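# Place each bottle on ledge matching its cap colour

## Task

For every bottle, stand it upright on the wall ledge whose label strip has the same colour as that bottle's cap, with the entire base resting on that ledge.

## Robot and tools

Robot: two seven-joint arms, left_arm and right_arm, each ending in a two-finger gripper. Scene frame: origin on the plane z = 0, below the midpoint between the arm bases, which sit 0.70 m higher. +x is forward (the direction both arms face), +z is up, and left_arm is on the +y side. Image left and right do not follow arm names. Reported positions and orientations can be a few centimetres off, more at long reach.

Gripper axes: the fingers point along the gripper's +z and close along its y. end_effector_position is the point between the pads when closed, just under 1 cm behind the tips. Closing pushes the tips about 17 mm further along +z, mostly while the pads are more than 70 mm apart. A big wrist turn can swing the elbow.

Row format, used by both motion tools: 16 plain numbers in one flat list covering both arms, always all 16 even if one arm moves. Order: left_arm x, y, z, qw, qx, qy, qz, opening, then the same eight for right_arm. x, y, z is an absolute goal position for end_effector_position in metres in the scene frame. qw..qz is an absolute goal orientation quaternion, w first, in the scene frame. Opening is absolute, -1 (closed) to +1 (fully open, 0.145 m); fully open to closed needs at least about 0.5 s. Keep an arm's orientation by repeating the same quaternion in every row rather than copying a drifted reported one. To park an arm, resend the pose it last reported before parking, plus its desired opening, in every call. Sending the measured pose also relieves a press. Any number you send is a command: 0 for opening is a real command, so resend the current one to leave a gripper alone.

execute_actions(actions, cameras): actions is a list of actions; each action is a table of up to 15 rows, one per 1/30 s step. A short table repeats its last row for the rest of its 15 steps. Each action is refused for both arms if any target lies more than 0.6 m from that gripper's current position along any of the gripper's own axes; the whole call is refused if an action is malformed or its first action fails that check against the latest reported state. An empty list just returns state and images. Results also list end_effector_position at some steps (not rest steps).

move(target, speed, blend, opening_speed, blocking, cameras): straight-line paths from each arm's Hand target to its pose in target. target is one 16-number row or a list of up to 15 rows (waypoints), without the 0.6 m limit; all share 10 s, after which the paths stop short. speed: m/s, 0.002 to 1.1, default 0.25 (turns limited to twice that in rad/s); one value or one per waypoint. blend: metres by which corners at intermediate waypoints are rounded; default 0. opening_speed: rate on the -1..1 scale per second, at least 0.2. First-target opening changes are sent at start; the path pauses for them only if that target is within 3 mm of the gripper or its last commanded pose. Later waypoints' opening changes are applied on arrival once everything is still. blocking=false returns after about 0.5 s while the move continues; a new move replaces it. Paths ignore obstacles and the other arm; grippers lag and can overshoot speed, especially with a nearly straight arm. Faster contact and targets further past contact press harder. The result adds a move: line with the ending (done, off_target, moving, held, fault) and limits (paced = pose clipped, held = steps withheld). An arm not named in the ending is done, within 3 mm and 2 degrees. done does not mean no contact.

wait(seconds 0..10): lets time run; arms hold their last command; returns early if a running move ends. stop: brakes a running move (needs room). zoom_image(camera cam_high or cam_low, region [x0,y0,x1,y1] pixels, at most 504 by 504) enlarges part of the latest image. read_manual gives licence texts only. finished_scene(scene) ends the scene irreversibly; the goal must hold without the robot. Make no other call after it in that reply.

Result lines: Hand target is where each arm is actually headed; the controller limits commanded orientation to 32 degrees from the measured one per step, so resend the remainder. Tool commands shows present gripper commands. grip_measured is the measured opening on the -1..1 scale; to hold, keep commanding well below it (about 10 N per pad, objects up to about 11 cm wide). Joint torques include gravity and offsets; numbers 3 and 4 wrap at ±28 N m. Joint velocities within noise means the arm is still. MOTOR HOT appears at 85 °C; at 100 °C an OVER-TEMPERATURE FAULT stops the arm for 30 to 60 s or more. Holding loads, stretching out or pushing toward unreachable poses heats motors, even while you think.

Cameras: cam_high and cam_low, 896x504 each, with calibration given.

Avoid: dropping or releasing moving bottles, knocking anything out of the work area (ends the scene), hard hits on fixed or heavy things, long falls, any contact or press between the two arms (including one gripper closing on the other's fingers), fast fast closes, and arm stops. Objects may occasionally get a small push. Smooth, low-effort motion is preferred.

Each tool is called after ">>>" by a JSON object that holds its "api" and its "payload".

## Session

>>> {"api": "execute_actions", "payload": {"actions": []}}

Scene clock: 0.00 s.
left_arm: end_effector_position=(+0.2239, +0.1828, +0.6144) grip_measured=+1.00 end_effector_quat_wxyz=(-0.319, +0.395, -0.515, +0.691) | right_arm: end_effector_position=(+0.4009, -0.1655, +0.3728) grip_measured=+1.00 end_effector_quat_wxyz=(+0.260, +0.265, +0.837, +0.401)
Joint positions: left_arm=[-1.106 0.942 0.535 2.339 -0.48 -0.199 -0.367 0.145] | right_arm=[0.583 0.619 -0.841 0.925 -1.182 -0.496 -0.047 0.145]
Joint velocities: within noise
Joint torques (N m): no reading
Motor temperatures (°C): left_arm=[20 20 22 21 21 23 21] | right_arm=[20 22 22 19 20 19 21]
Hand target: left_arm +0.2239, +0.1828, +0.6144; -0.319, +0.395, -0.515, +0.691 | right_arm +0.4009, -0.1655, +0.3728; +0.260, +0.265, +0.837, +0.401
Tool commands: left_gripper/opening=+1.0 right_gripper/opening=+1.0

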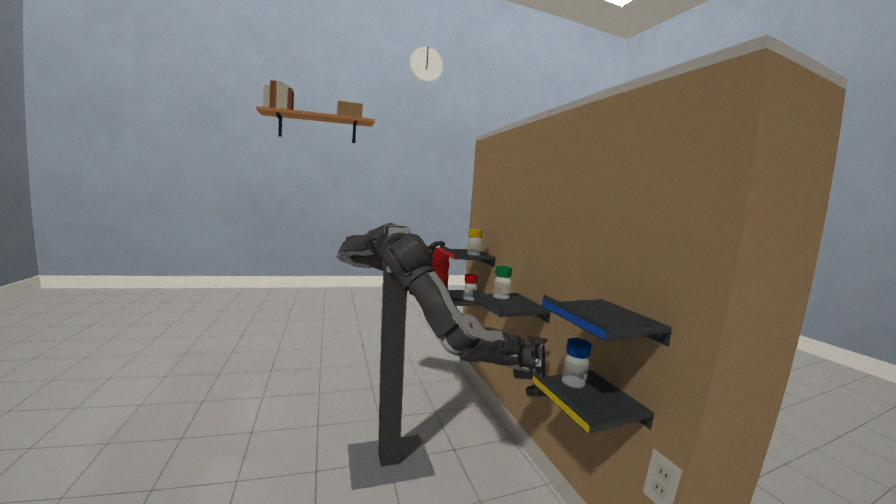

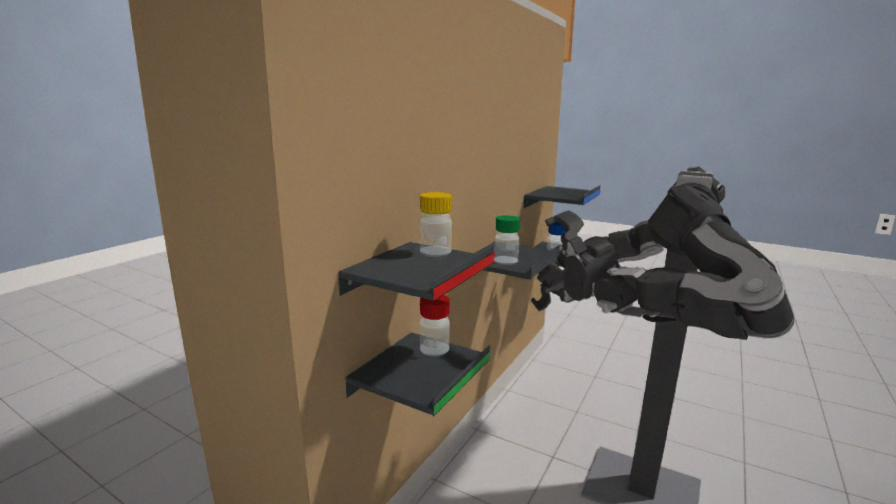

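>>> {"api": "zoom_image", "payload": {"camera": "cam_high", "region": [420, 210, 700, 440]}}

>>> {"api": "zoom_image", "payload": {"camera": "cam_low", "region": [320, 160, 620, 430]}}

Scaled by 1.800 from the camera's 896x504 image, which has a finer 1280x720 frame.

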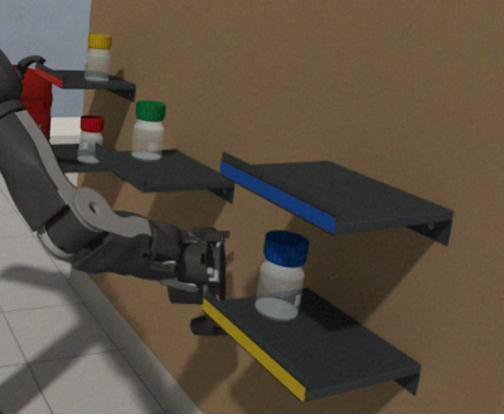

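Scaled by 1.680 from the camera's 896x504 image, which has a finer 1280x720 frame.

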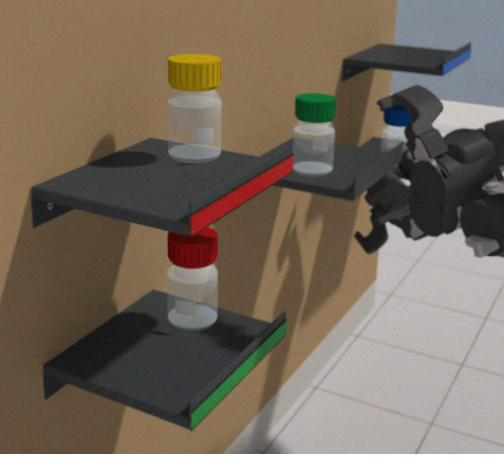

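>>> {"api": "move", "payload": {"target": [[0.2239,0.1828,0.6144,-0.319,0.395,-0.515,0.691,1,0.23,-0.25,0.42,0.26,0.265,0.837,0.401,1],[0.23,0.22,0.6,0,0.7071,0,0.7071,-1,0.25,-0.22,0.45,0,0.7071,0,0.7071,-1]]}}

Scene clock: 136.50 s.
left_arm: end_effector_position=(+0.2304, +0.2217, +0.5985) grip_measured=-1.00 end_effector_quat_wxyz=(+0.019, +0.675, -0.019, +0.737) | right_arm: end_effector_position=(+0.2492, -0.2188, +0.4485) grip_measured=-1.00 end_effector_quat_wxyz=(-0.001, +0.709, +0.005, +0.705)
Joint positions: left_arm=[-1.014 0.802 0.379 2.429 0.707 -0.229 -0.342 0] | right_arm=[-0.344 0.974 -0.673 1.807 0.524 -0.642 -0.727 0]
Joint velocities: within noise
Joint torques (N m): left_arm=[-0.49 2.76 1.78 4.81 0.02 -0.69 0.22] | right_arm=[1.38 3.84 2.84 3.32 -0.16 -0.44 -0.14]
Motor temperatures (°C): left_arm=[20 21 23 22 21 23 21] | right_arm=[23 23 23 20 20 19 21]
Hand target: left_arm +0.2303, +0.2203, +0.5996; +0.022, +0.674, -0.022, +0.738 | right_arm +0.2500, -0.2200, +0.4500; +0.000, +0.707, +0.000, +0.707
Off the commanded pose: left_arm 0.002 m, 6 deg | right_arm 0.002 m, 1 deg.
joint sent to its limit (left arm) — joint 4 (elbow), upper limit, where the elbow is as bent as it goes. The joint targets are off in orientation, not in position.
move: off_target (left_arm); target 2's new opening was sent with left_arm's hand 0.002 m and 6 deg from that target

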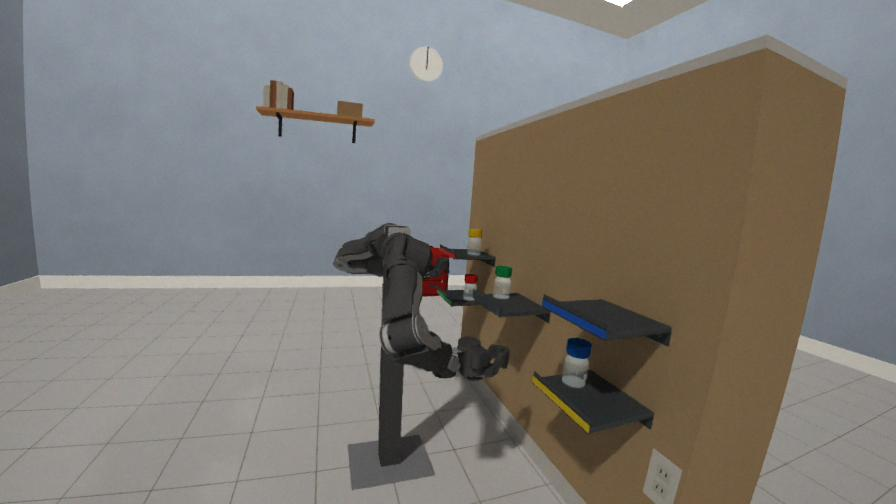

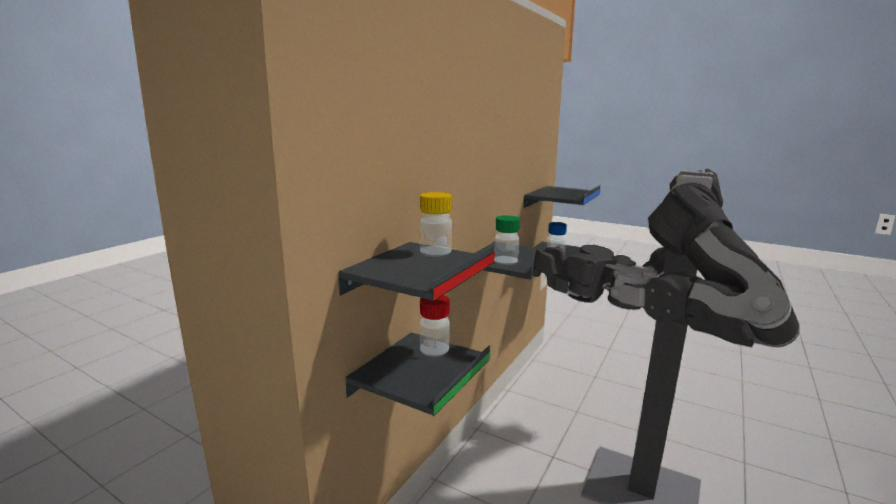

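>>> {"api": "zoom_image", "payload": {"camera": "cam_high", "region": [430, 220, 690, 440]}}

>>> {"api": "zoom_image", "payload": {"camera": "cam_low", "region": [330, 170, 630, 420]}}

Scaled by 1.938 from the camera's 896x504 image, which has a finer 1280x720 frame.

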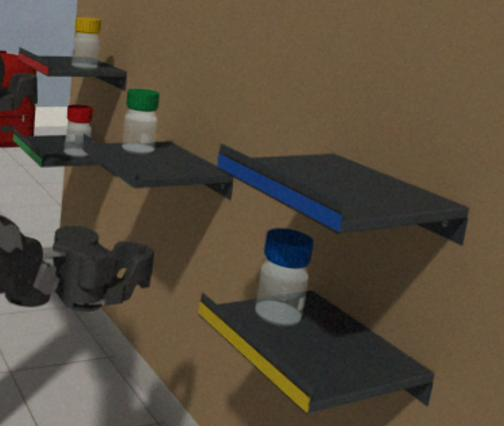

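Scaled by 1.680 from the camera's 896x504 image, which has a finer 1280x720 frame.

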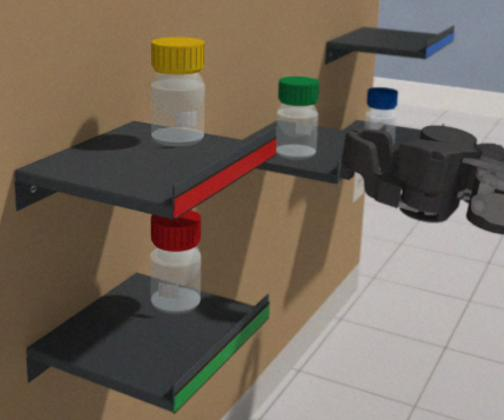

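>>> {"api": "move", "payload": {"target": [[0.22,0.33,0.49,0,0.766,0,0.643,-1,0.22,-0.355,0.486,0,0.766,0,0.643,-1],[0.28,0.33,0.49,0,0.766,0,0.643,1,0.28,-0.355,0.486,0,0.766,0,0.643,1]]}}

>>> {"api": "zoom_image", "payload": {"camera": "cam_high", "region": [430, 220, 690, 440]}}

>>> {"api": "zoom_image", "payload": {"camera": "cam_low", "region": [330, 170, 630, 420]}}

Scene clock: 238.67 s.
left_arm: end_effector_position=(+0.2811, +0.3285, +0.4928) grip_measured=+1.00 end_effector_quat_wxyz=(+0.002, +0.763, -0.004, +0.646) | right_arm: end_effector_position=(+0.2797, -0.3549, +0.4856) grip_measured=+1.00 end_effector_quat_wxyz=(-0.001, +0.766, +0.000, +0.642)
Joint positions: left_arm=[-0.733 1.054 0.202 1.764 1.04 -0.297 -0.065 0.145] | right_arm=[-0.833 1.452 -0.049 1.644 1.389 -0.695 -0.099 0.145]
Joint velocities: within noise
Joint torques (N m): left_arm=[1.78 4.47 1.91 2.11 0.15 -0.52 -0.04] | right_arm=[2.15 5.39 3.32 0.99 -0.01 -0.46 -0.08]
Motor temperatures (°C): left_arm=[20 21 24 24 21 24 21] | right_arm=[21 23 23 20 20 20 21]
Hand target: left_arm +0.2800, +0.3300, +0.4899; +0.000, +0.766, +0.000, +0.643 | right_arm +0.2799, -0.3550, +0.4859; +0.000, +0.766, +0.000, +0.643
Off the commanded pose: left_arm 0.003 m, 1 deg | right_arm 0.001 m, 0 deg.
move: done

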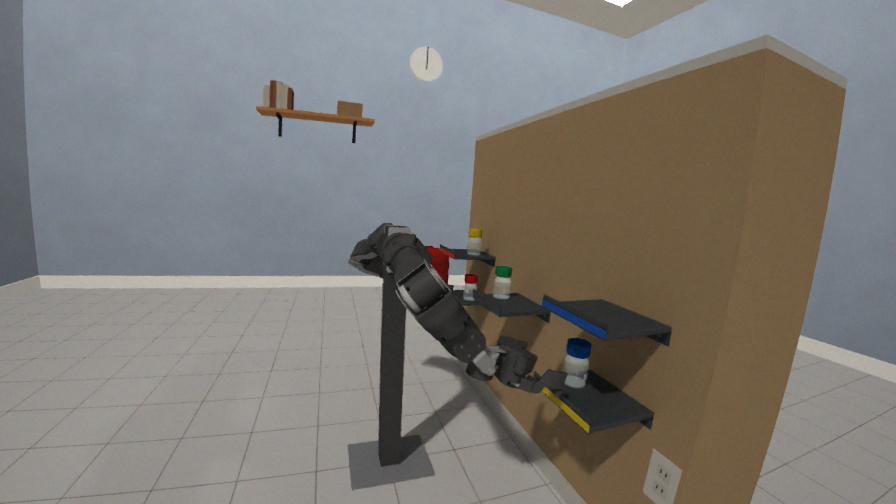

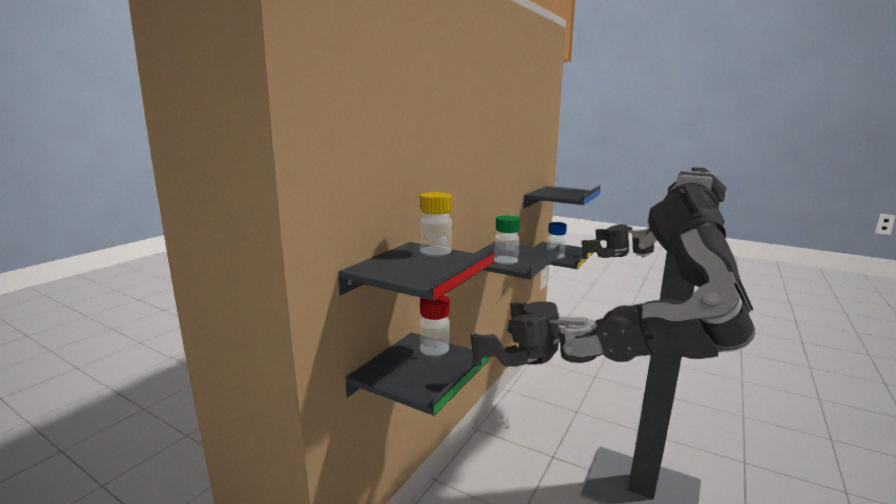

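Scaled by 1.938 from the camera's 896x504 image, which has a finer 1280x720 frame.

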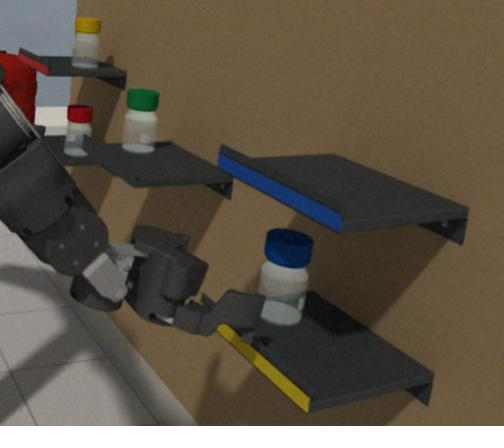

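Scaled by 1.680 from the camera's 896x504 image, which has a finer 1280x720 frame.

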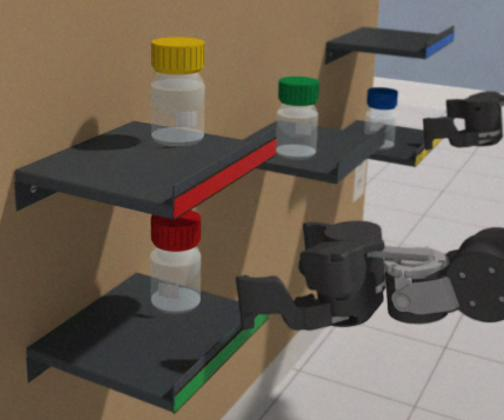

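>>> {"api": "move", "payload": {"target": [[0.28,0.348,0.495,0,0.766,0,0.643,1,0.28,-0.3435,0.489,0,0.766,0,0.643,1],[0.38,0.348,0.495,0,0.766,0,0.643,1,0.373,-0.3435,0.489,0,0.766,0,0.643,1]], "speed": 0.12}}

>>> {"api": "zoom_image", "payload": {"camera": "cam_high", "region": [430, 220, 690, 440]}}

>>> {"api": "zoom_image", "payload": {"camera": "cam_low", "region": [330, 170, 630, 420]}}

Scene clock: 277.50 s.
left_arm: end_effector_position=(+0.3810, +0.3486, +0.4987) grip_measured=+1.00 end_effector_quat_wxyz=(-0.001, +0.762, +0.002, +0.647) | right_arm: end_effector_position=(+0.3738, -0.3446, +0.4920) grip_measured=+1.00 end_effector_quat_wxyz=(+0.001, +0.763, -0.003, +0.647)
Joint positions: left_arm=[0.097 1.011 -0.284 1.353 1.04 -0.095 0.033 0.145] | right_arm=[0.118 1.098 -0.454 1.379 1.146 -0.208 -0.033 0.145]
Joint velocities: within noise
Joint torques (N m): left_arm=[5.08 6.61 2.02 2.15 0.13 -0.53 0.23] | right_arm=[3.55 6.66 3 1.66 0.02 -0.3 0.16]
Motor temperatures (°C): left_arm=[20 22 24 22 21 24 21] | right_arm=[21 24 23 20 20 20 21]
Hand target: left_arm +0.3800, +0.3480, +0.4950; +0.000, +0.766, +0.000, +0.643 | right_arm +0.3730, -0.3434, +0.4889; +0.000, +0.766, +0.000, +0.643
Off the commanded pose: left_arm 0.004 m, 1 deg | right_arm 0.003 m, 1 deg.
move: off_target (left_arm)

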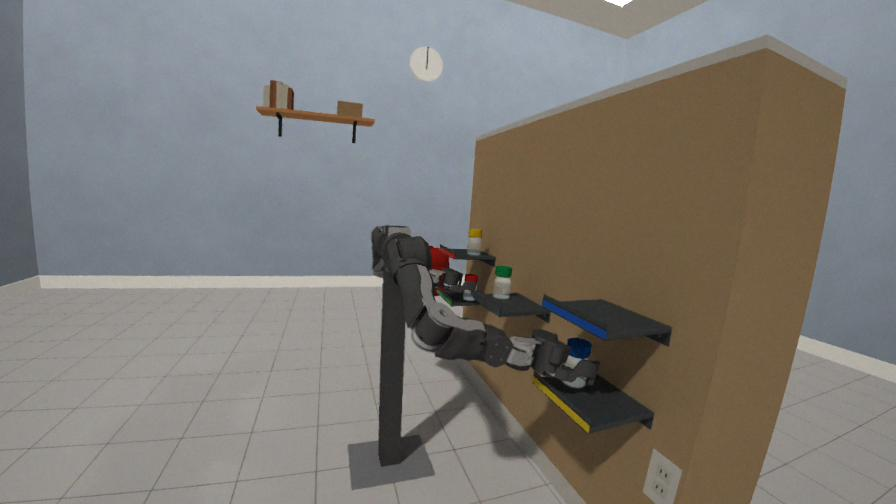

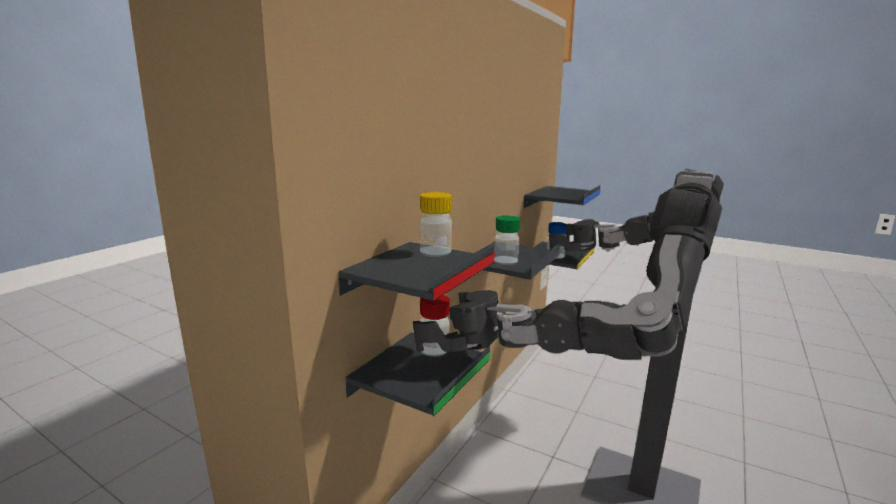

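Scaled by 1.938 from the camera's 896x504 image, which has a finer 1280x720 frame.

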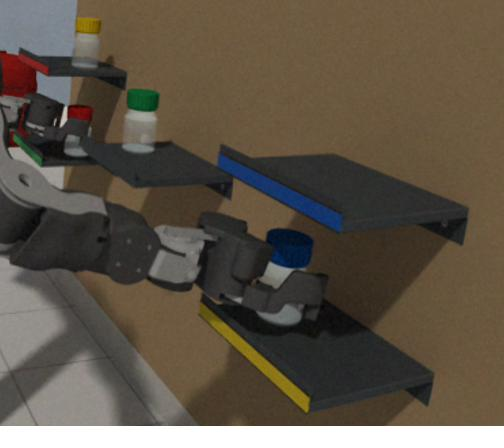

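Scaled by 1.680 from the camera's 896x504 image, which has a finer 1280x720 frame.

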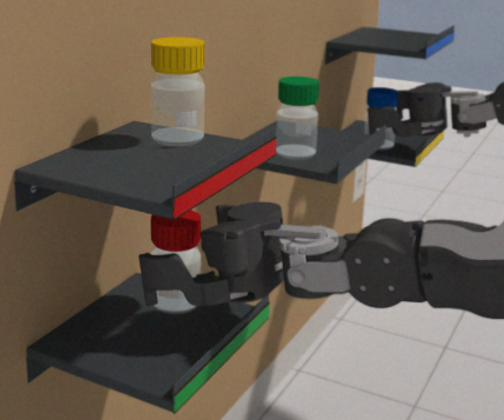

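>>> {"api": "move", "payload": {"target": [0.38,0.348,0.495,0,0.766,0,0.643,-0.6,0.373,-0.3435,0.489,0,0.766,0,0.643,-0.6], "opening_speed": 0.8}}

>>> {"api": "zoom_image", "payload": {"camera": "cam_high", "region": [430, 220, 690, 440]}}

>>> {"api": "zoom_image", "payload": {"camera": "cam_low", "region": [330, 170, 630, 420]}}

Scene clock: 287.23 s.
left_arm: end_effector_position=(+0.3809, +0.3485, +0.4986) grip_measured=-0.25 end_effector_quat_wxyz=(-0.001, +0.762, +0.001, +0.647) | right_arm: end_effector_position=(+0.3738, -0.3449, +0.4918) grip_measured=-0.24 end_effector_quat_wxyz=(+0.002, +0.763, -0.002, +0.646)
Joint positions: left_arm=[0.097 1.011 -0.284 1.353 1.04 -0.094 0.035 0.057] | right_arm=[0.118 1.098 -0.454 1.378 1.145 -0.207 -0.032 0.058]
Joint velocities: within noise
Joint torques (N m): left_arm=[5.08 6.58 2.07 2.19 0.13 -0.55 0.19] | right_arm=[3.44 6.69 3.14 1.83 0.06 -0.32 0.14]
Motor temperatures (°C): left_arm=[21 23 24 22 21 24 21] | right_arm=[22 24 23 20 20 20 21]
Hand target: left_arm +0.3800, +0.3481, +0.4950; +0.000, +0.766, +0.000, +0.643 | right_arm +0.3730, -0.3434, +0.4890; +0.000, +0.766, +0.000, +0.643
Off the commanded pose: left_arm 0.004 m, 1 deg | right_arm 0.003 m, 1 deg.
move: off_target (left_arm)

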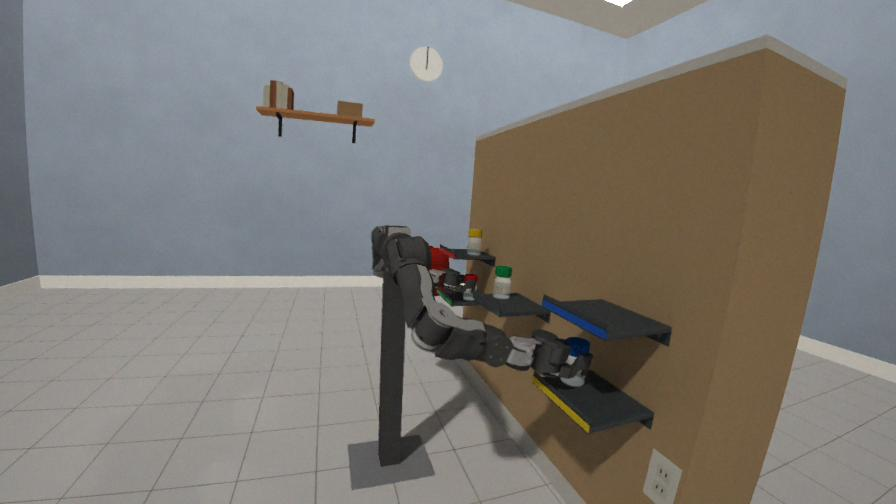

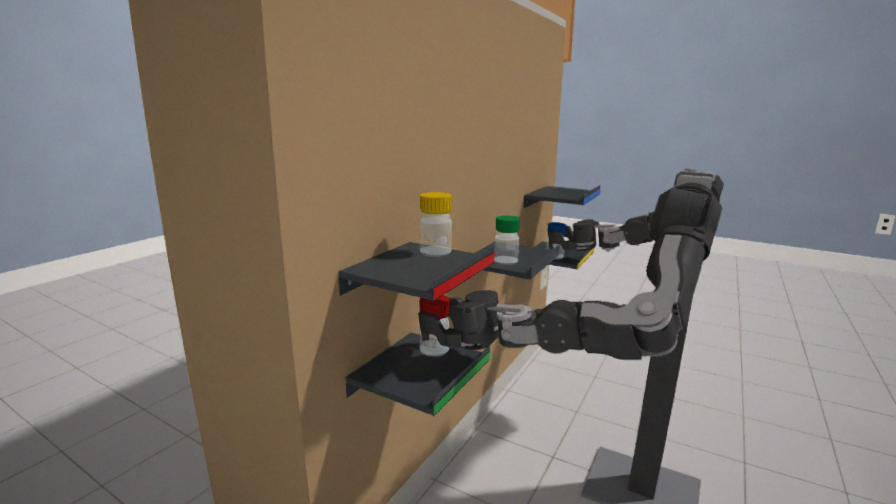

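Scaled by 1.938 from the camera's 896x504 image, which has a finer 1280x720 frame.

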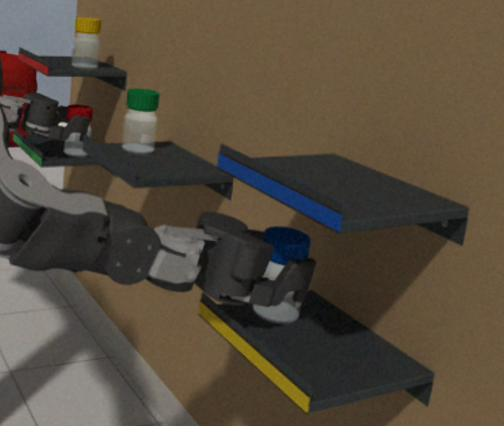

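Scaled by 1.680 from the camera's 896x504 image, which has a finer 1280x720 frame.

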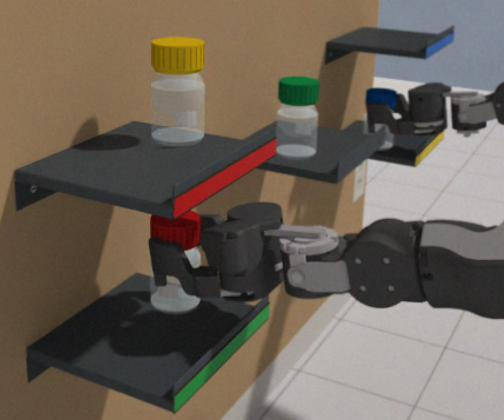

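>>> {"api": "move", "payload": {"target": [[0.38,0.348,0.53,0,0.766,0,0.643,-0.6,0.373,-0.3435,0.522,0,0.766,0,0.643,-0.6],[0.23,0.348,0.53,0,0.766,0,0.643,-0.6,0.23,-0.3435,0.522,0,0.766,0,0.643,-0.6],[0.23,0.455,0.73,0,0.766,0,0.643,-0.6,0.23,-0.41,0.73,0,0.766,0,0.643,-0.6]], "speed": 0.15}}

>>> {"api": "zoom_image", "payload": {"camera": "cam_high", "region": [430, 220, 690, 440]}}

>>> {"api": "zoom_image", "payload": {"camera": "cam_low", "region": [330, 150, 630, 400]}}

Scene clock: 310.87 s.
left_arm: end_effector_position=(+0.2303, +0.4552, +0.7296) grip_measured=-0.25 end_effector_quat_wxyz=(-0.002, +0.767, +0.001, +0.641) | right_arm: end_effector_position=(+0.2308, -0.4099, +0.7307) grip_measured=-0.24 end_effector_quat_wxyz=(-0.050, +0.799, +0.078, +0.594)
Joint positions: left_arm=[-0.855 1.117 1.576 1.526 1.029 0.758 0.716 0.057] | right_arm=[1.986 1.996 -1.37 1.588 1.112 0.785 0.836 0.058]
Joint velocities: within noise
Joint torques (N m): left_arm=[1.46 5.97 2.47 1.33 0.43 -0.56 0.24] | right_arm=[0.7 -3.1 3.41 0.87 0.59 -0.16 -0.14]
Motor temperatures (°C): left_arm=[21 24 24 22 21 24 21] | right_arm=[22 24 23 20 20 20 21]
Hand target: left_arm +0.2300, +0.4550, +0.7300; +0.000, +0.766, +0.000, +0.643 | right_arm +0.2306, -0.4103, +0.7304; -0.051, +0.799, +0.075, +0.594
Off the commanded pose: left_arm 0.001 m, 0 deg | right_arm 0.001 m, 13 deg.
joint read past its limit (left arm) — joint 3 (upper arm roll), upper limit.
joint sent to its limit (right arm) — joint 1 (shoulder pitch), upper limit; joint 2 (shoulder roll), upper limit; joint 6 (wrist pitch), upper limit. The joint targets are off in orientation, not in position.
move: off_target (right_arm); limits=paced

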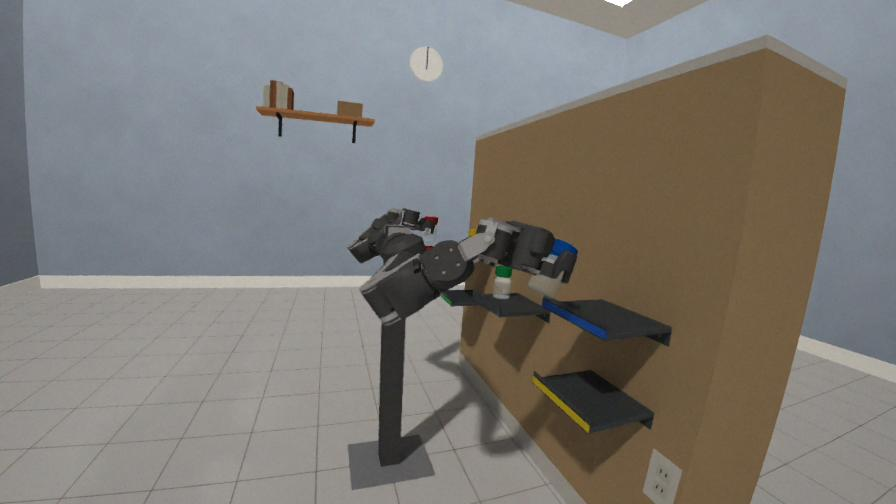

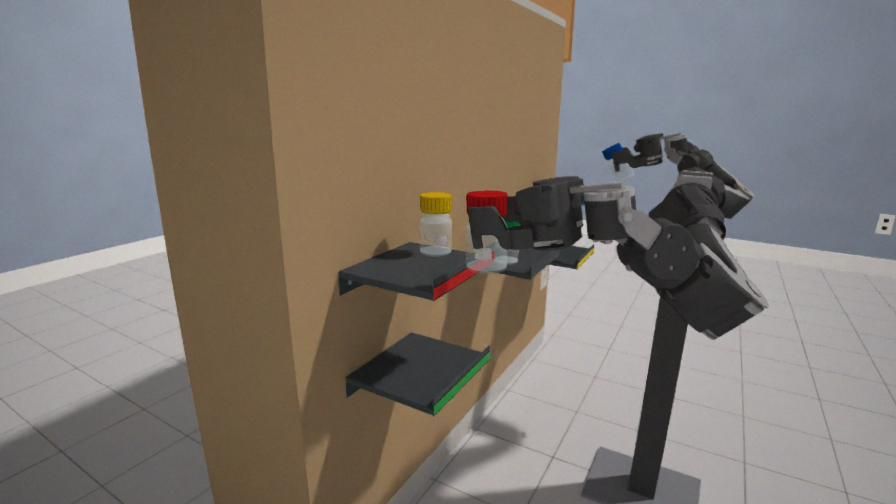

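Scaled by 1.938 from the camera's 896x504 image, which has a finer 1280x720 frame.

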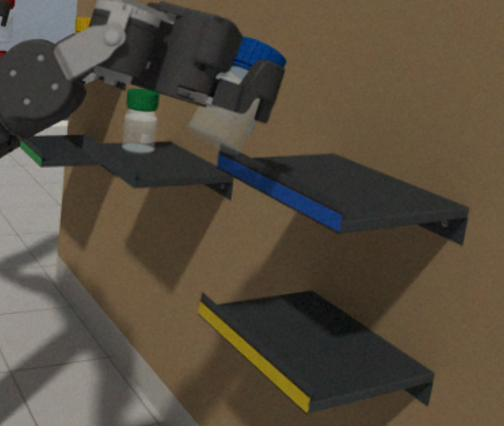

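Scaled by 1.680 from the camera's 896x504 image, which has a finer 1280x720 frame.

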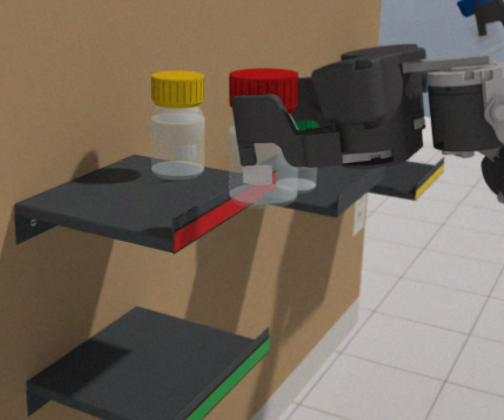

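>>> {"api": "move", "payload": {"target": [[0.385,0.458,0.735,0,0.766,0,0.643,-0.6,0.385,-0.41,0.745,0,0.766,0,0.643,-0.6]], "speed": 0.12}}

>>> {"api": "zoom_image", "payload": {"camera": "cam_high", "region": [430, 190, 690, 410]}}

>>> {"api": "zoom_image", "payload": {"camera": "cam_low", "region": [330, 120, 630, 370]}}

Scene clock: 322.23 s.
left_arm: end_effector_position=(+0.3855, +0.4575, +0.7335) grip_measured=-0.25 end_effector_quat_wxyz=(-0.002, +0.770, +0.000, +0.638) | right_arm: end_effector_position=(+0.3847, -0.4098, +0.7423) grip_measured=-0.24 end_effector_quat_wxyz=(-0.001, +0.770, +0.001, +0.638)
Joint positions: left_arm=[-0.915 1.757 1.085 0.987 1.493 0.364 0.447 0.057] | right_arm=[1.897 1.46 -1.569 1.283 1.471 0.507 0.205 0.058]
Joint velocities: within noise
Joint torques (N m): left_arm=[5.82 5.34 3.34 0.05 0.49 -0.87 0.18] | right_arm=[4.21 -2.89 4.7 0.59 0.35 -0.77 -0.13]
Motor temperatures (°C): left_arm=[21 24 24 22 21 25 21] | right_arm=[21 24 23 19 20 20 21]
Hand target: left_arm +0.3850, +0.4580, +0.7351; +0.000, +0.766, +0.000, +0.643 | right_arm +0.3850, -0.4099, +0.7450; +0.000, +0.766, +0.000, +0.643
Off the commanded pose: left_arm 0.002 m, 1 deg | right_arm 0.003 m, 1 deg.
move: done

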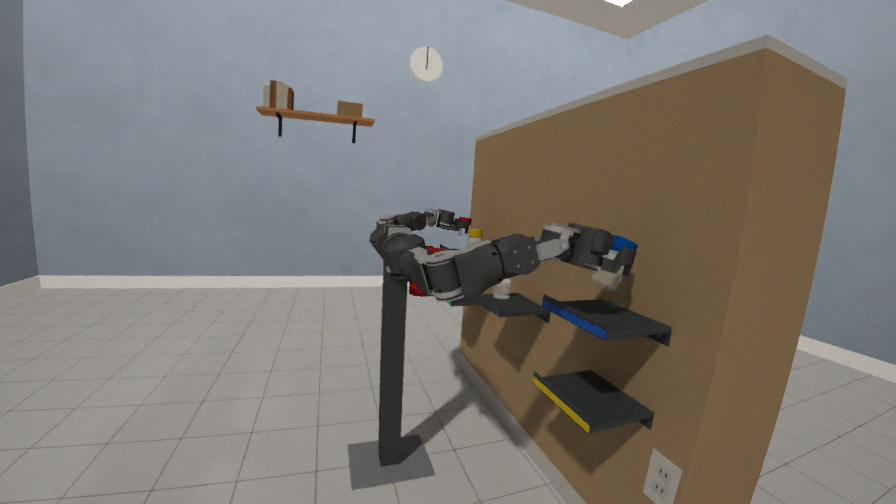

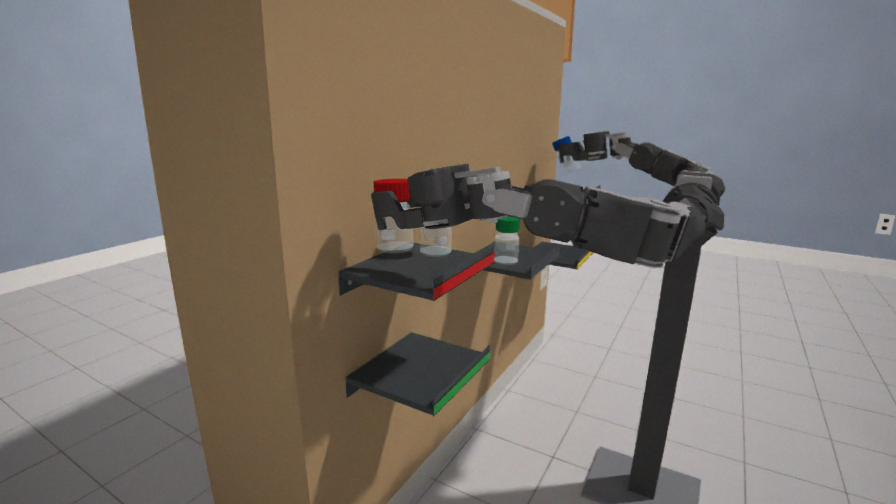

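Scaled by 1.938 from the camera's 896x504 image, which has a finer 1280x720 frame.

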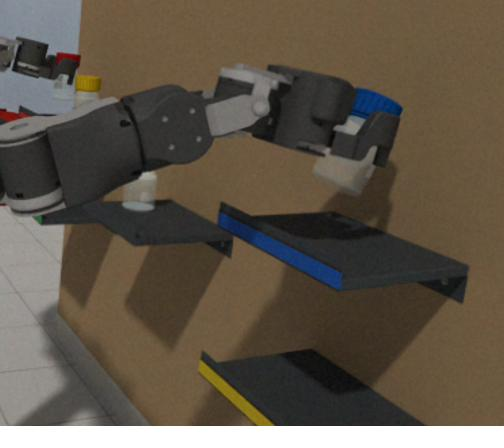

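Scaled by 1.680 from the camera's 896x504 image, which has a finer 1280x720 frame.

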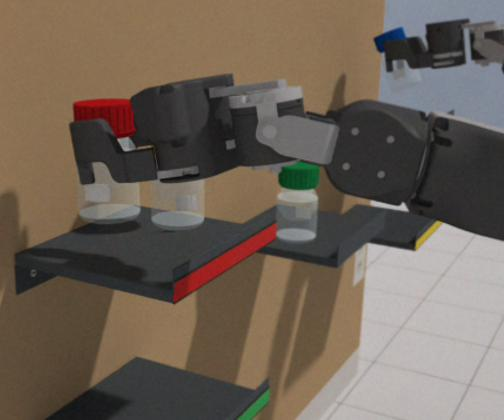

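>>> {"api": "move", "payload": {"target": [[0.385,0.458,0.70,0,0.766,0,0.643,-0.6,0.385,-0.41,0.72,0,0.7071,0,0.7071,-0.6]], "speed": 0.1}}

>>> {"api": "zoom_image", "payload": {"camera": "cam_high", "region": [430, 190, 690, 410]}}

>>> {"api": "zoom_image", "payload": {"camera": "cam_low", "region": [330, 120, 630, 370]}}

Scene clock: 362.67 s.
left_arm: end_effector_position=(+0.3854, +0.4567, +0.6988) grip_measured=-0.25 end_effector_quat_wxyz=(+0.002, +0.769, -0.002, +0.639) | right_arm: end_effector_position=(+0.3851, -0.4092, +0.7178) grip_measured=-0.24 end_effector_quat_wxyz=(-0.001, +0.712, +0.002, +0.703)
Joint positions: left_arm=[-1.039 1.718 1.085 1.028 1.536 0.242 0.431 0.057] | right_arm=[1.674 1.525 -1.569 1.354 1.549 0.116 0.177 0.058]
Joint velocities: within noise
Joint torques (N m): left_arm=[5.6 4.39 3.34 0.28 0.5 -0.88 -0.04] | right_arm=[4 -0.83 4.74 0.42 0.38 -0.77 -0.12]
Motor temperatures (°C): left_arm=[22 24 25 21 22 25 21] | right_arm=[22 23 24 19 20 21 21]
Hand target: left_arm +0.3850, +0.4580, +0.7000; +0.000, +0.766, +0.000, +0.643 | right_arm +0.3850, -0.4100, +0.7201; +0.000, +0.707, +0.000, +0.707
Off the commanded pose: left_arm 0.002 m, 1 deg | right_arm 0.002 m, 1 deg.
move: done

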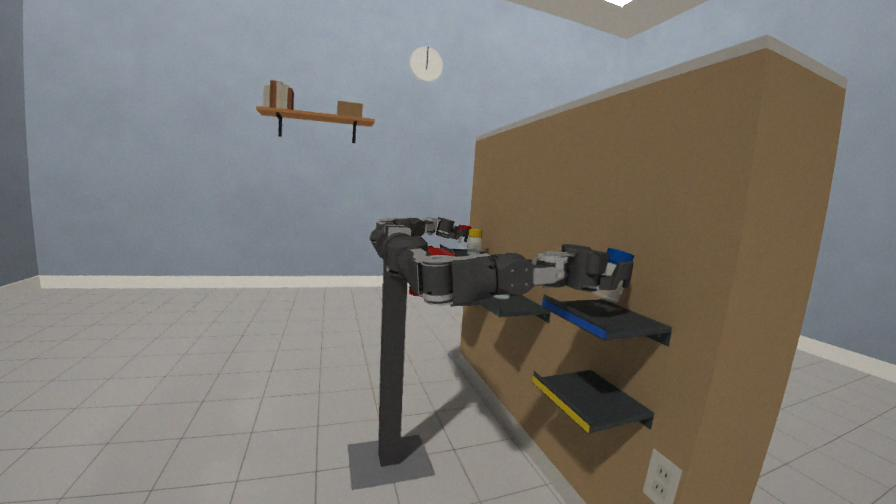

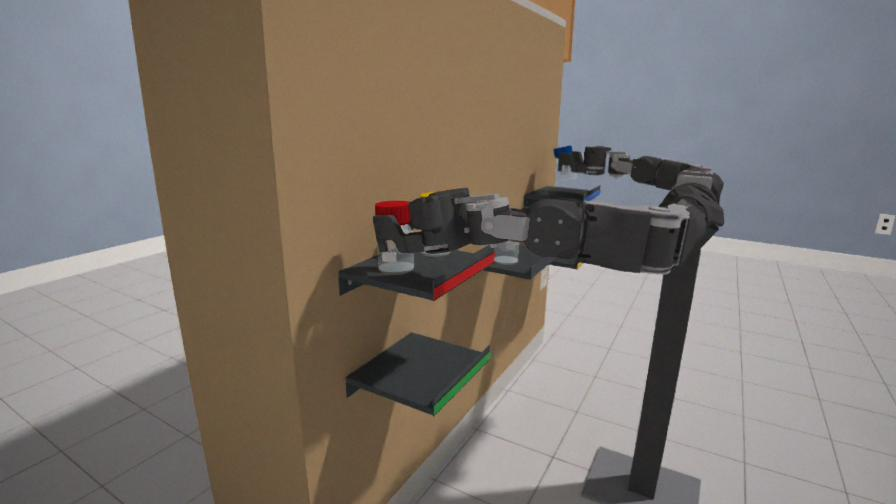

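Scaled by 1.938 from the camera's 896x504 image, which has a finer 1280x720 frame.

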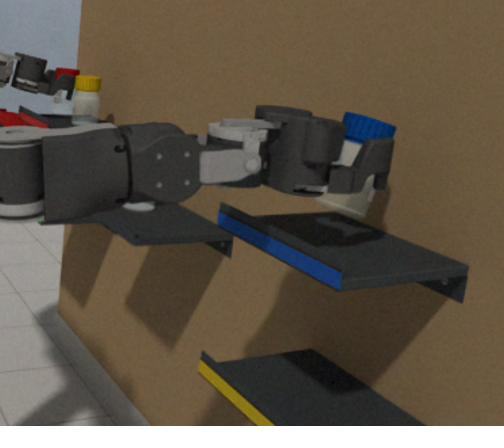

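Scaled by 1.680 from the camera's 896x504 image, which has a finer 1280x720 frame.

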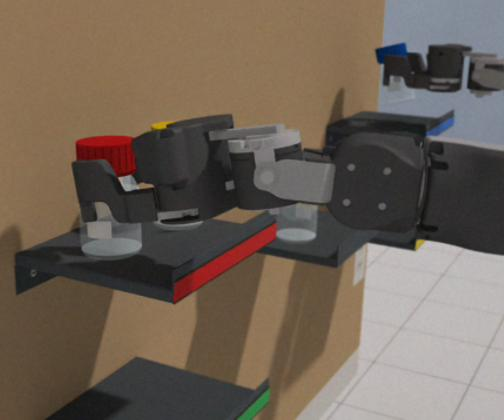

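>>> {"api": "move", "payload": {"target": [[0.385,0.456,0.688,0,0.766,0,0.643,-0.6,0.385,-0.41,0.703,0,0.7071,0,0.7071,-0.6]], "speed": 0.04}}

>>> {"api": "zoom_image", "payload": {"camera": "cam_high", "region": [500, 210, 680, 370]}}

>>> {"api": "zoom_image", "payload": {"camera": "cam_low", "region": [330, 120, 630, 370]}}

Scene clock: 371.60 s.
left_arm: end_effector_position=(+0.3862, +0.4545, +0.6934) grip_measured=-0.25 end_effector_quat_wxyz=(+0.002, +0.761, -0.003, +0.648) | right_arm: end_effector_position=(+0.3850, -0.4095, +0.6974) grip_measured=-0.24 end_effector_quat_wxyz=(+0.000, +0.715, +0.002, +0.700)
Joint positions: left_arm=[-1.073 1.708 1.085 1.049 1.559 0.186 0.413 0.057] | right_arm=[1.517 1.53 -1.494 1.359 1.557 0.043 0.175 0.058]
Joint velocities: within noise
Joint torques (N m): left_arm=[4.36 3.89 2.17 0.47 0.32 -0.5 -0.01] | right_arm=[4.02 0.46 6.74 0.36 0.34 -0.77 -0.13]
Motor temperatures (°C): left_arm=[22 24 26 21 22 25 21] | right_arm=[22 23 25 19 20 21 21]
Hand target: left_arm +0.3850, +0.4560, +0.6880; +0.000, +0.766, +0.000, +0.643 | right_arm +0.3850, -0.4101, +0.7029; +0.001, +0.707, +0.001, +0.707
Off the commanded pose: left_arm 0.006 m, 1 deg | right_arm 0.006 m, 1 deg.
joint sent to its limit (right arm) — joint 5 (forearm roll), upper limit. The joint targets still meet the commanded pose.
move: off_target (left_arm, right_arm)

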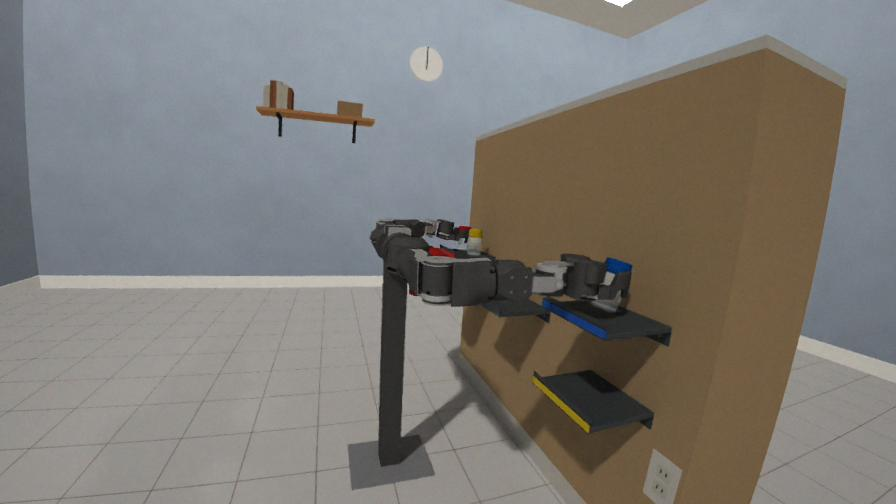

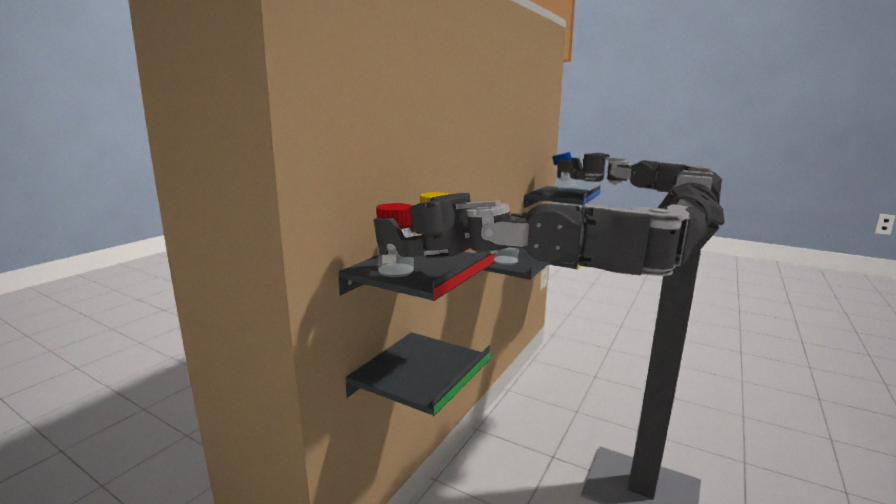

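Scaled by 2.800 from the camera's 896x504 image, which has a finer 1280x720 frame.

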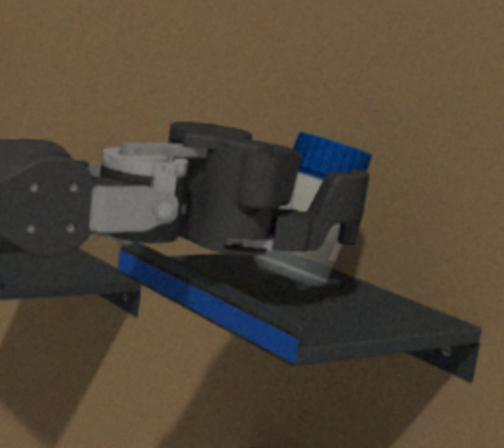

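Scaled by 1.680 from the camera's 896x504 image, which has a finer 1280x720 frame.

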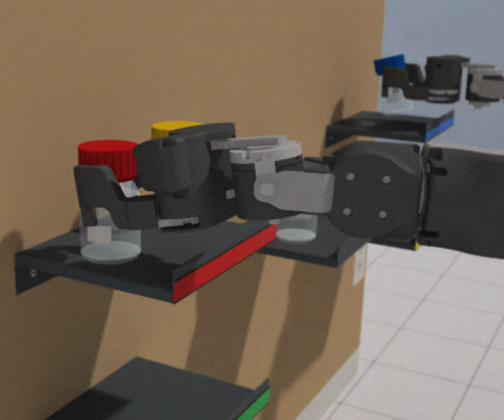

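>>> {"api": "move", "payload": {"target": [[0.385,0.455,0.691,0,0.766,0,0.643,0.0,0.385,-0.41,0.698,0,0.7071,0,0.7071,-0.6],[0.385,0.455,0.693,0,0.766,0,0.643,0.0,0.385,-0.41,0.692,0,0.7071,0,0.7071,-0.6]], "speed": 0.02, "opening_speed": 0.3}}

>>> {"api": "zoom_image", "payload": {"camera": "cam_high", "region": [500, 210, 680, 370]}}

>>> {"api": "zoom_image", "payload": {"camera": "cam_low", "region": [330, 120, 630, 370]}}

Scene clock: 385.43 s.
left_arm: end_effector_position=(+0.3860, +0.4537, +0.6936) grip_measured=+0.00 end_effector_quat_wxyz=(+0.001, +0.765, -0.002, +0.644) | right_arm: end_effector_position=(+0.3847, -0.4098, +0.6882) grip_measured=-0.24 end_effector_quat_wxyz=(+0.000, +0.712, +0.002, +0.702)
Joint positions: left_arm=[-1.063 1.707 1.085 1.056 1.551 0.205 0.407 0.076] | right_arm=[1.297 1.53 -1.312 1.36 1.558 -0.003 0.175 0.058]
Joint velocities: within noise
Joint torques (N m): left_arm=[6.08 4.18 3.17 0.08 0.29 -0.46 0.06] | right_arm=[3.57 1.94 6.49 0.49 0.31 -0.63 -0.13]
Motor temperatures (°C): left_arm=[22 23 25 21 21 25 21] | right_arm=[22 23 26 19 20 21 21]
Hand target: left_arm +0.3850, +0.4550, +0.6930; +0.000, +0.766, +0.000, +0.643 | right_arm +0.3850, -0.4100, +0.6919; +0.000, +0.707, +0.000, +0.707
Off the commanded pose: left_arm 0.002 m, 0 deg | right_arm 0.004 m, 1 deg.
joint sent to its limit (right arm) — joint 5 (forearm roll), upper limit. The joint targets still meet the commanded pose.
move: off_target (right_arm)

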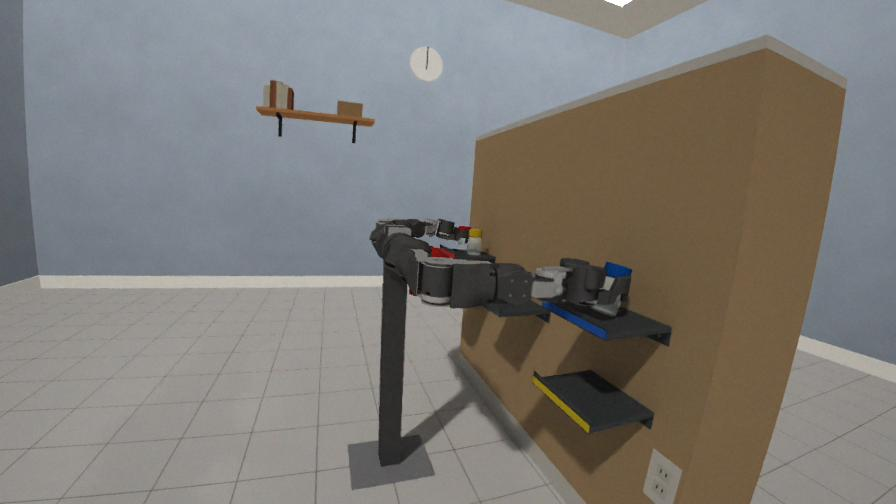

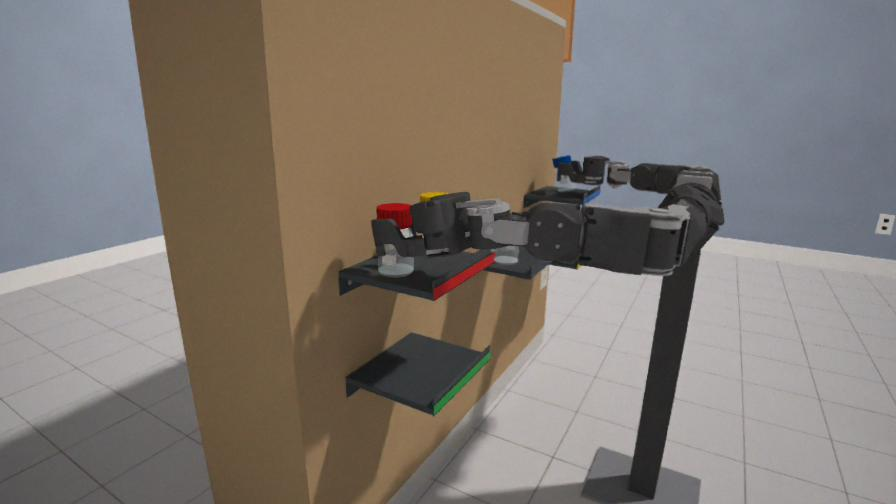

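Scaled by 2.800 from the camera's 896x504 image, which has a finer 1280x720 frame.

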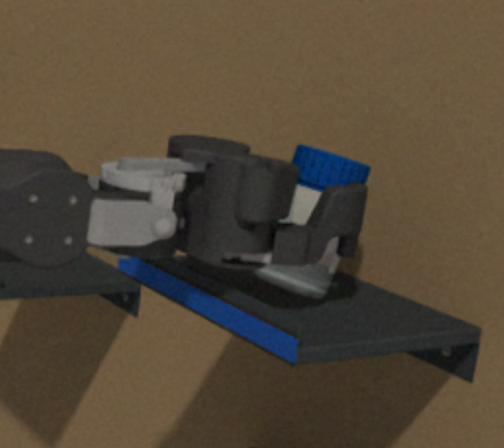

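Scaled by 1.680 from the camera's 896x504 image, which has a finer 1280x720 frame.

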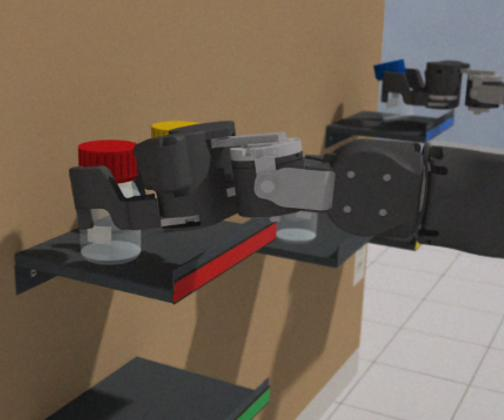

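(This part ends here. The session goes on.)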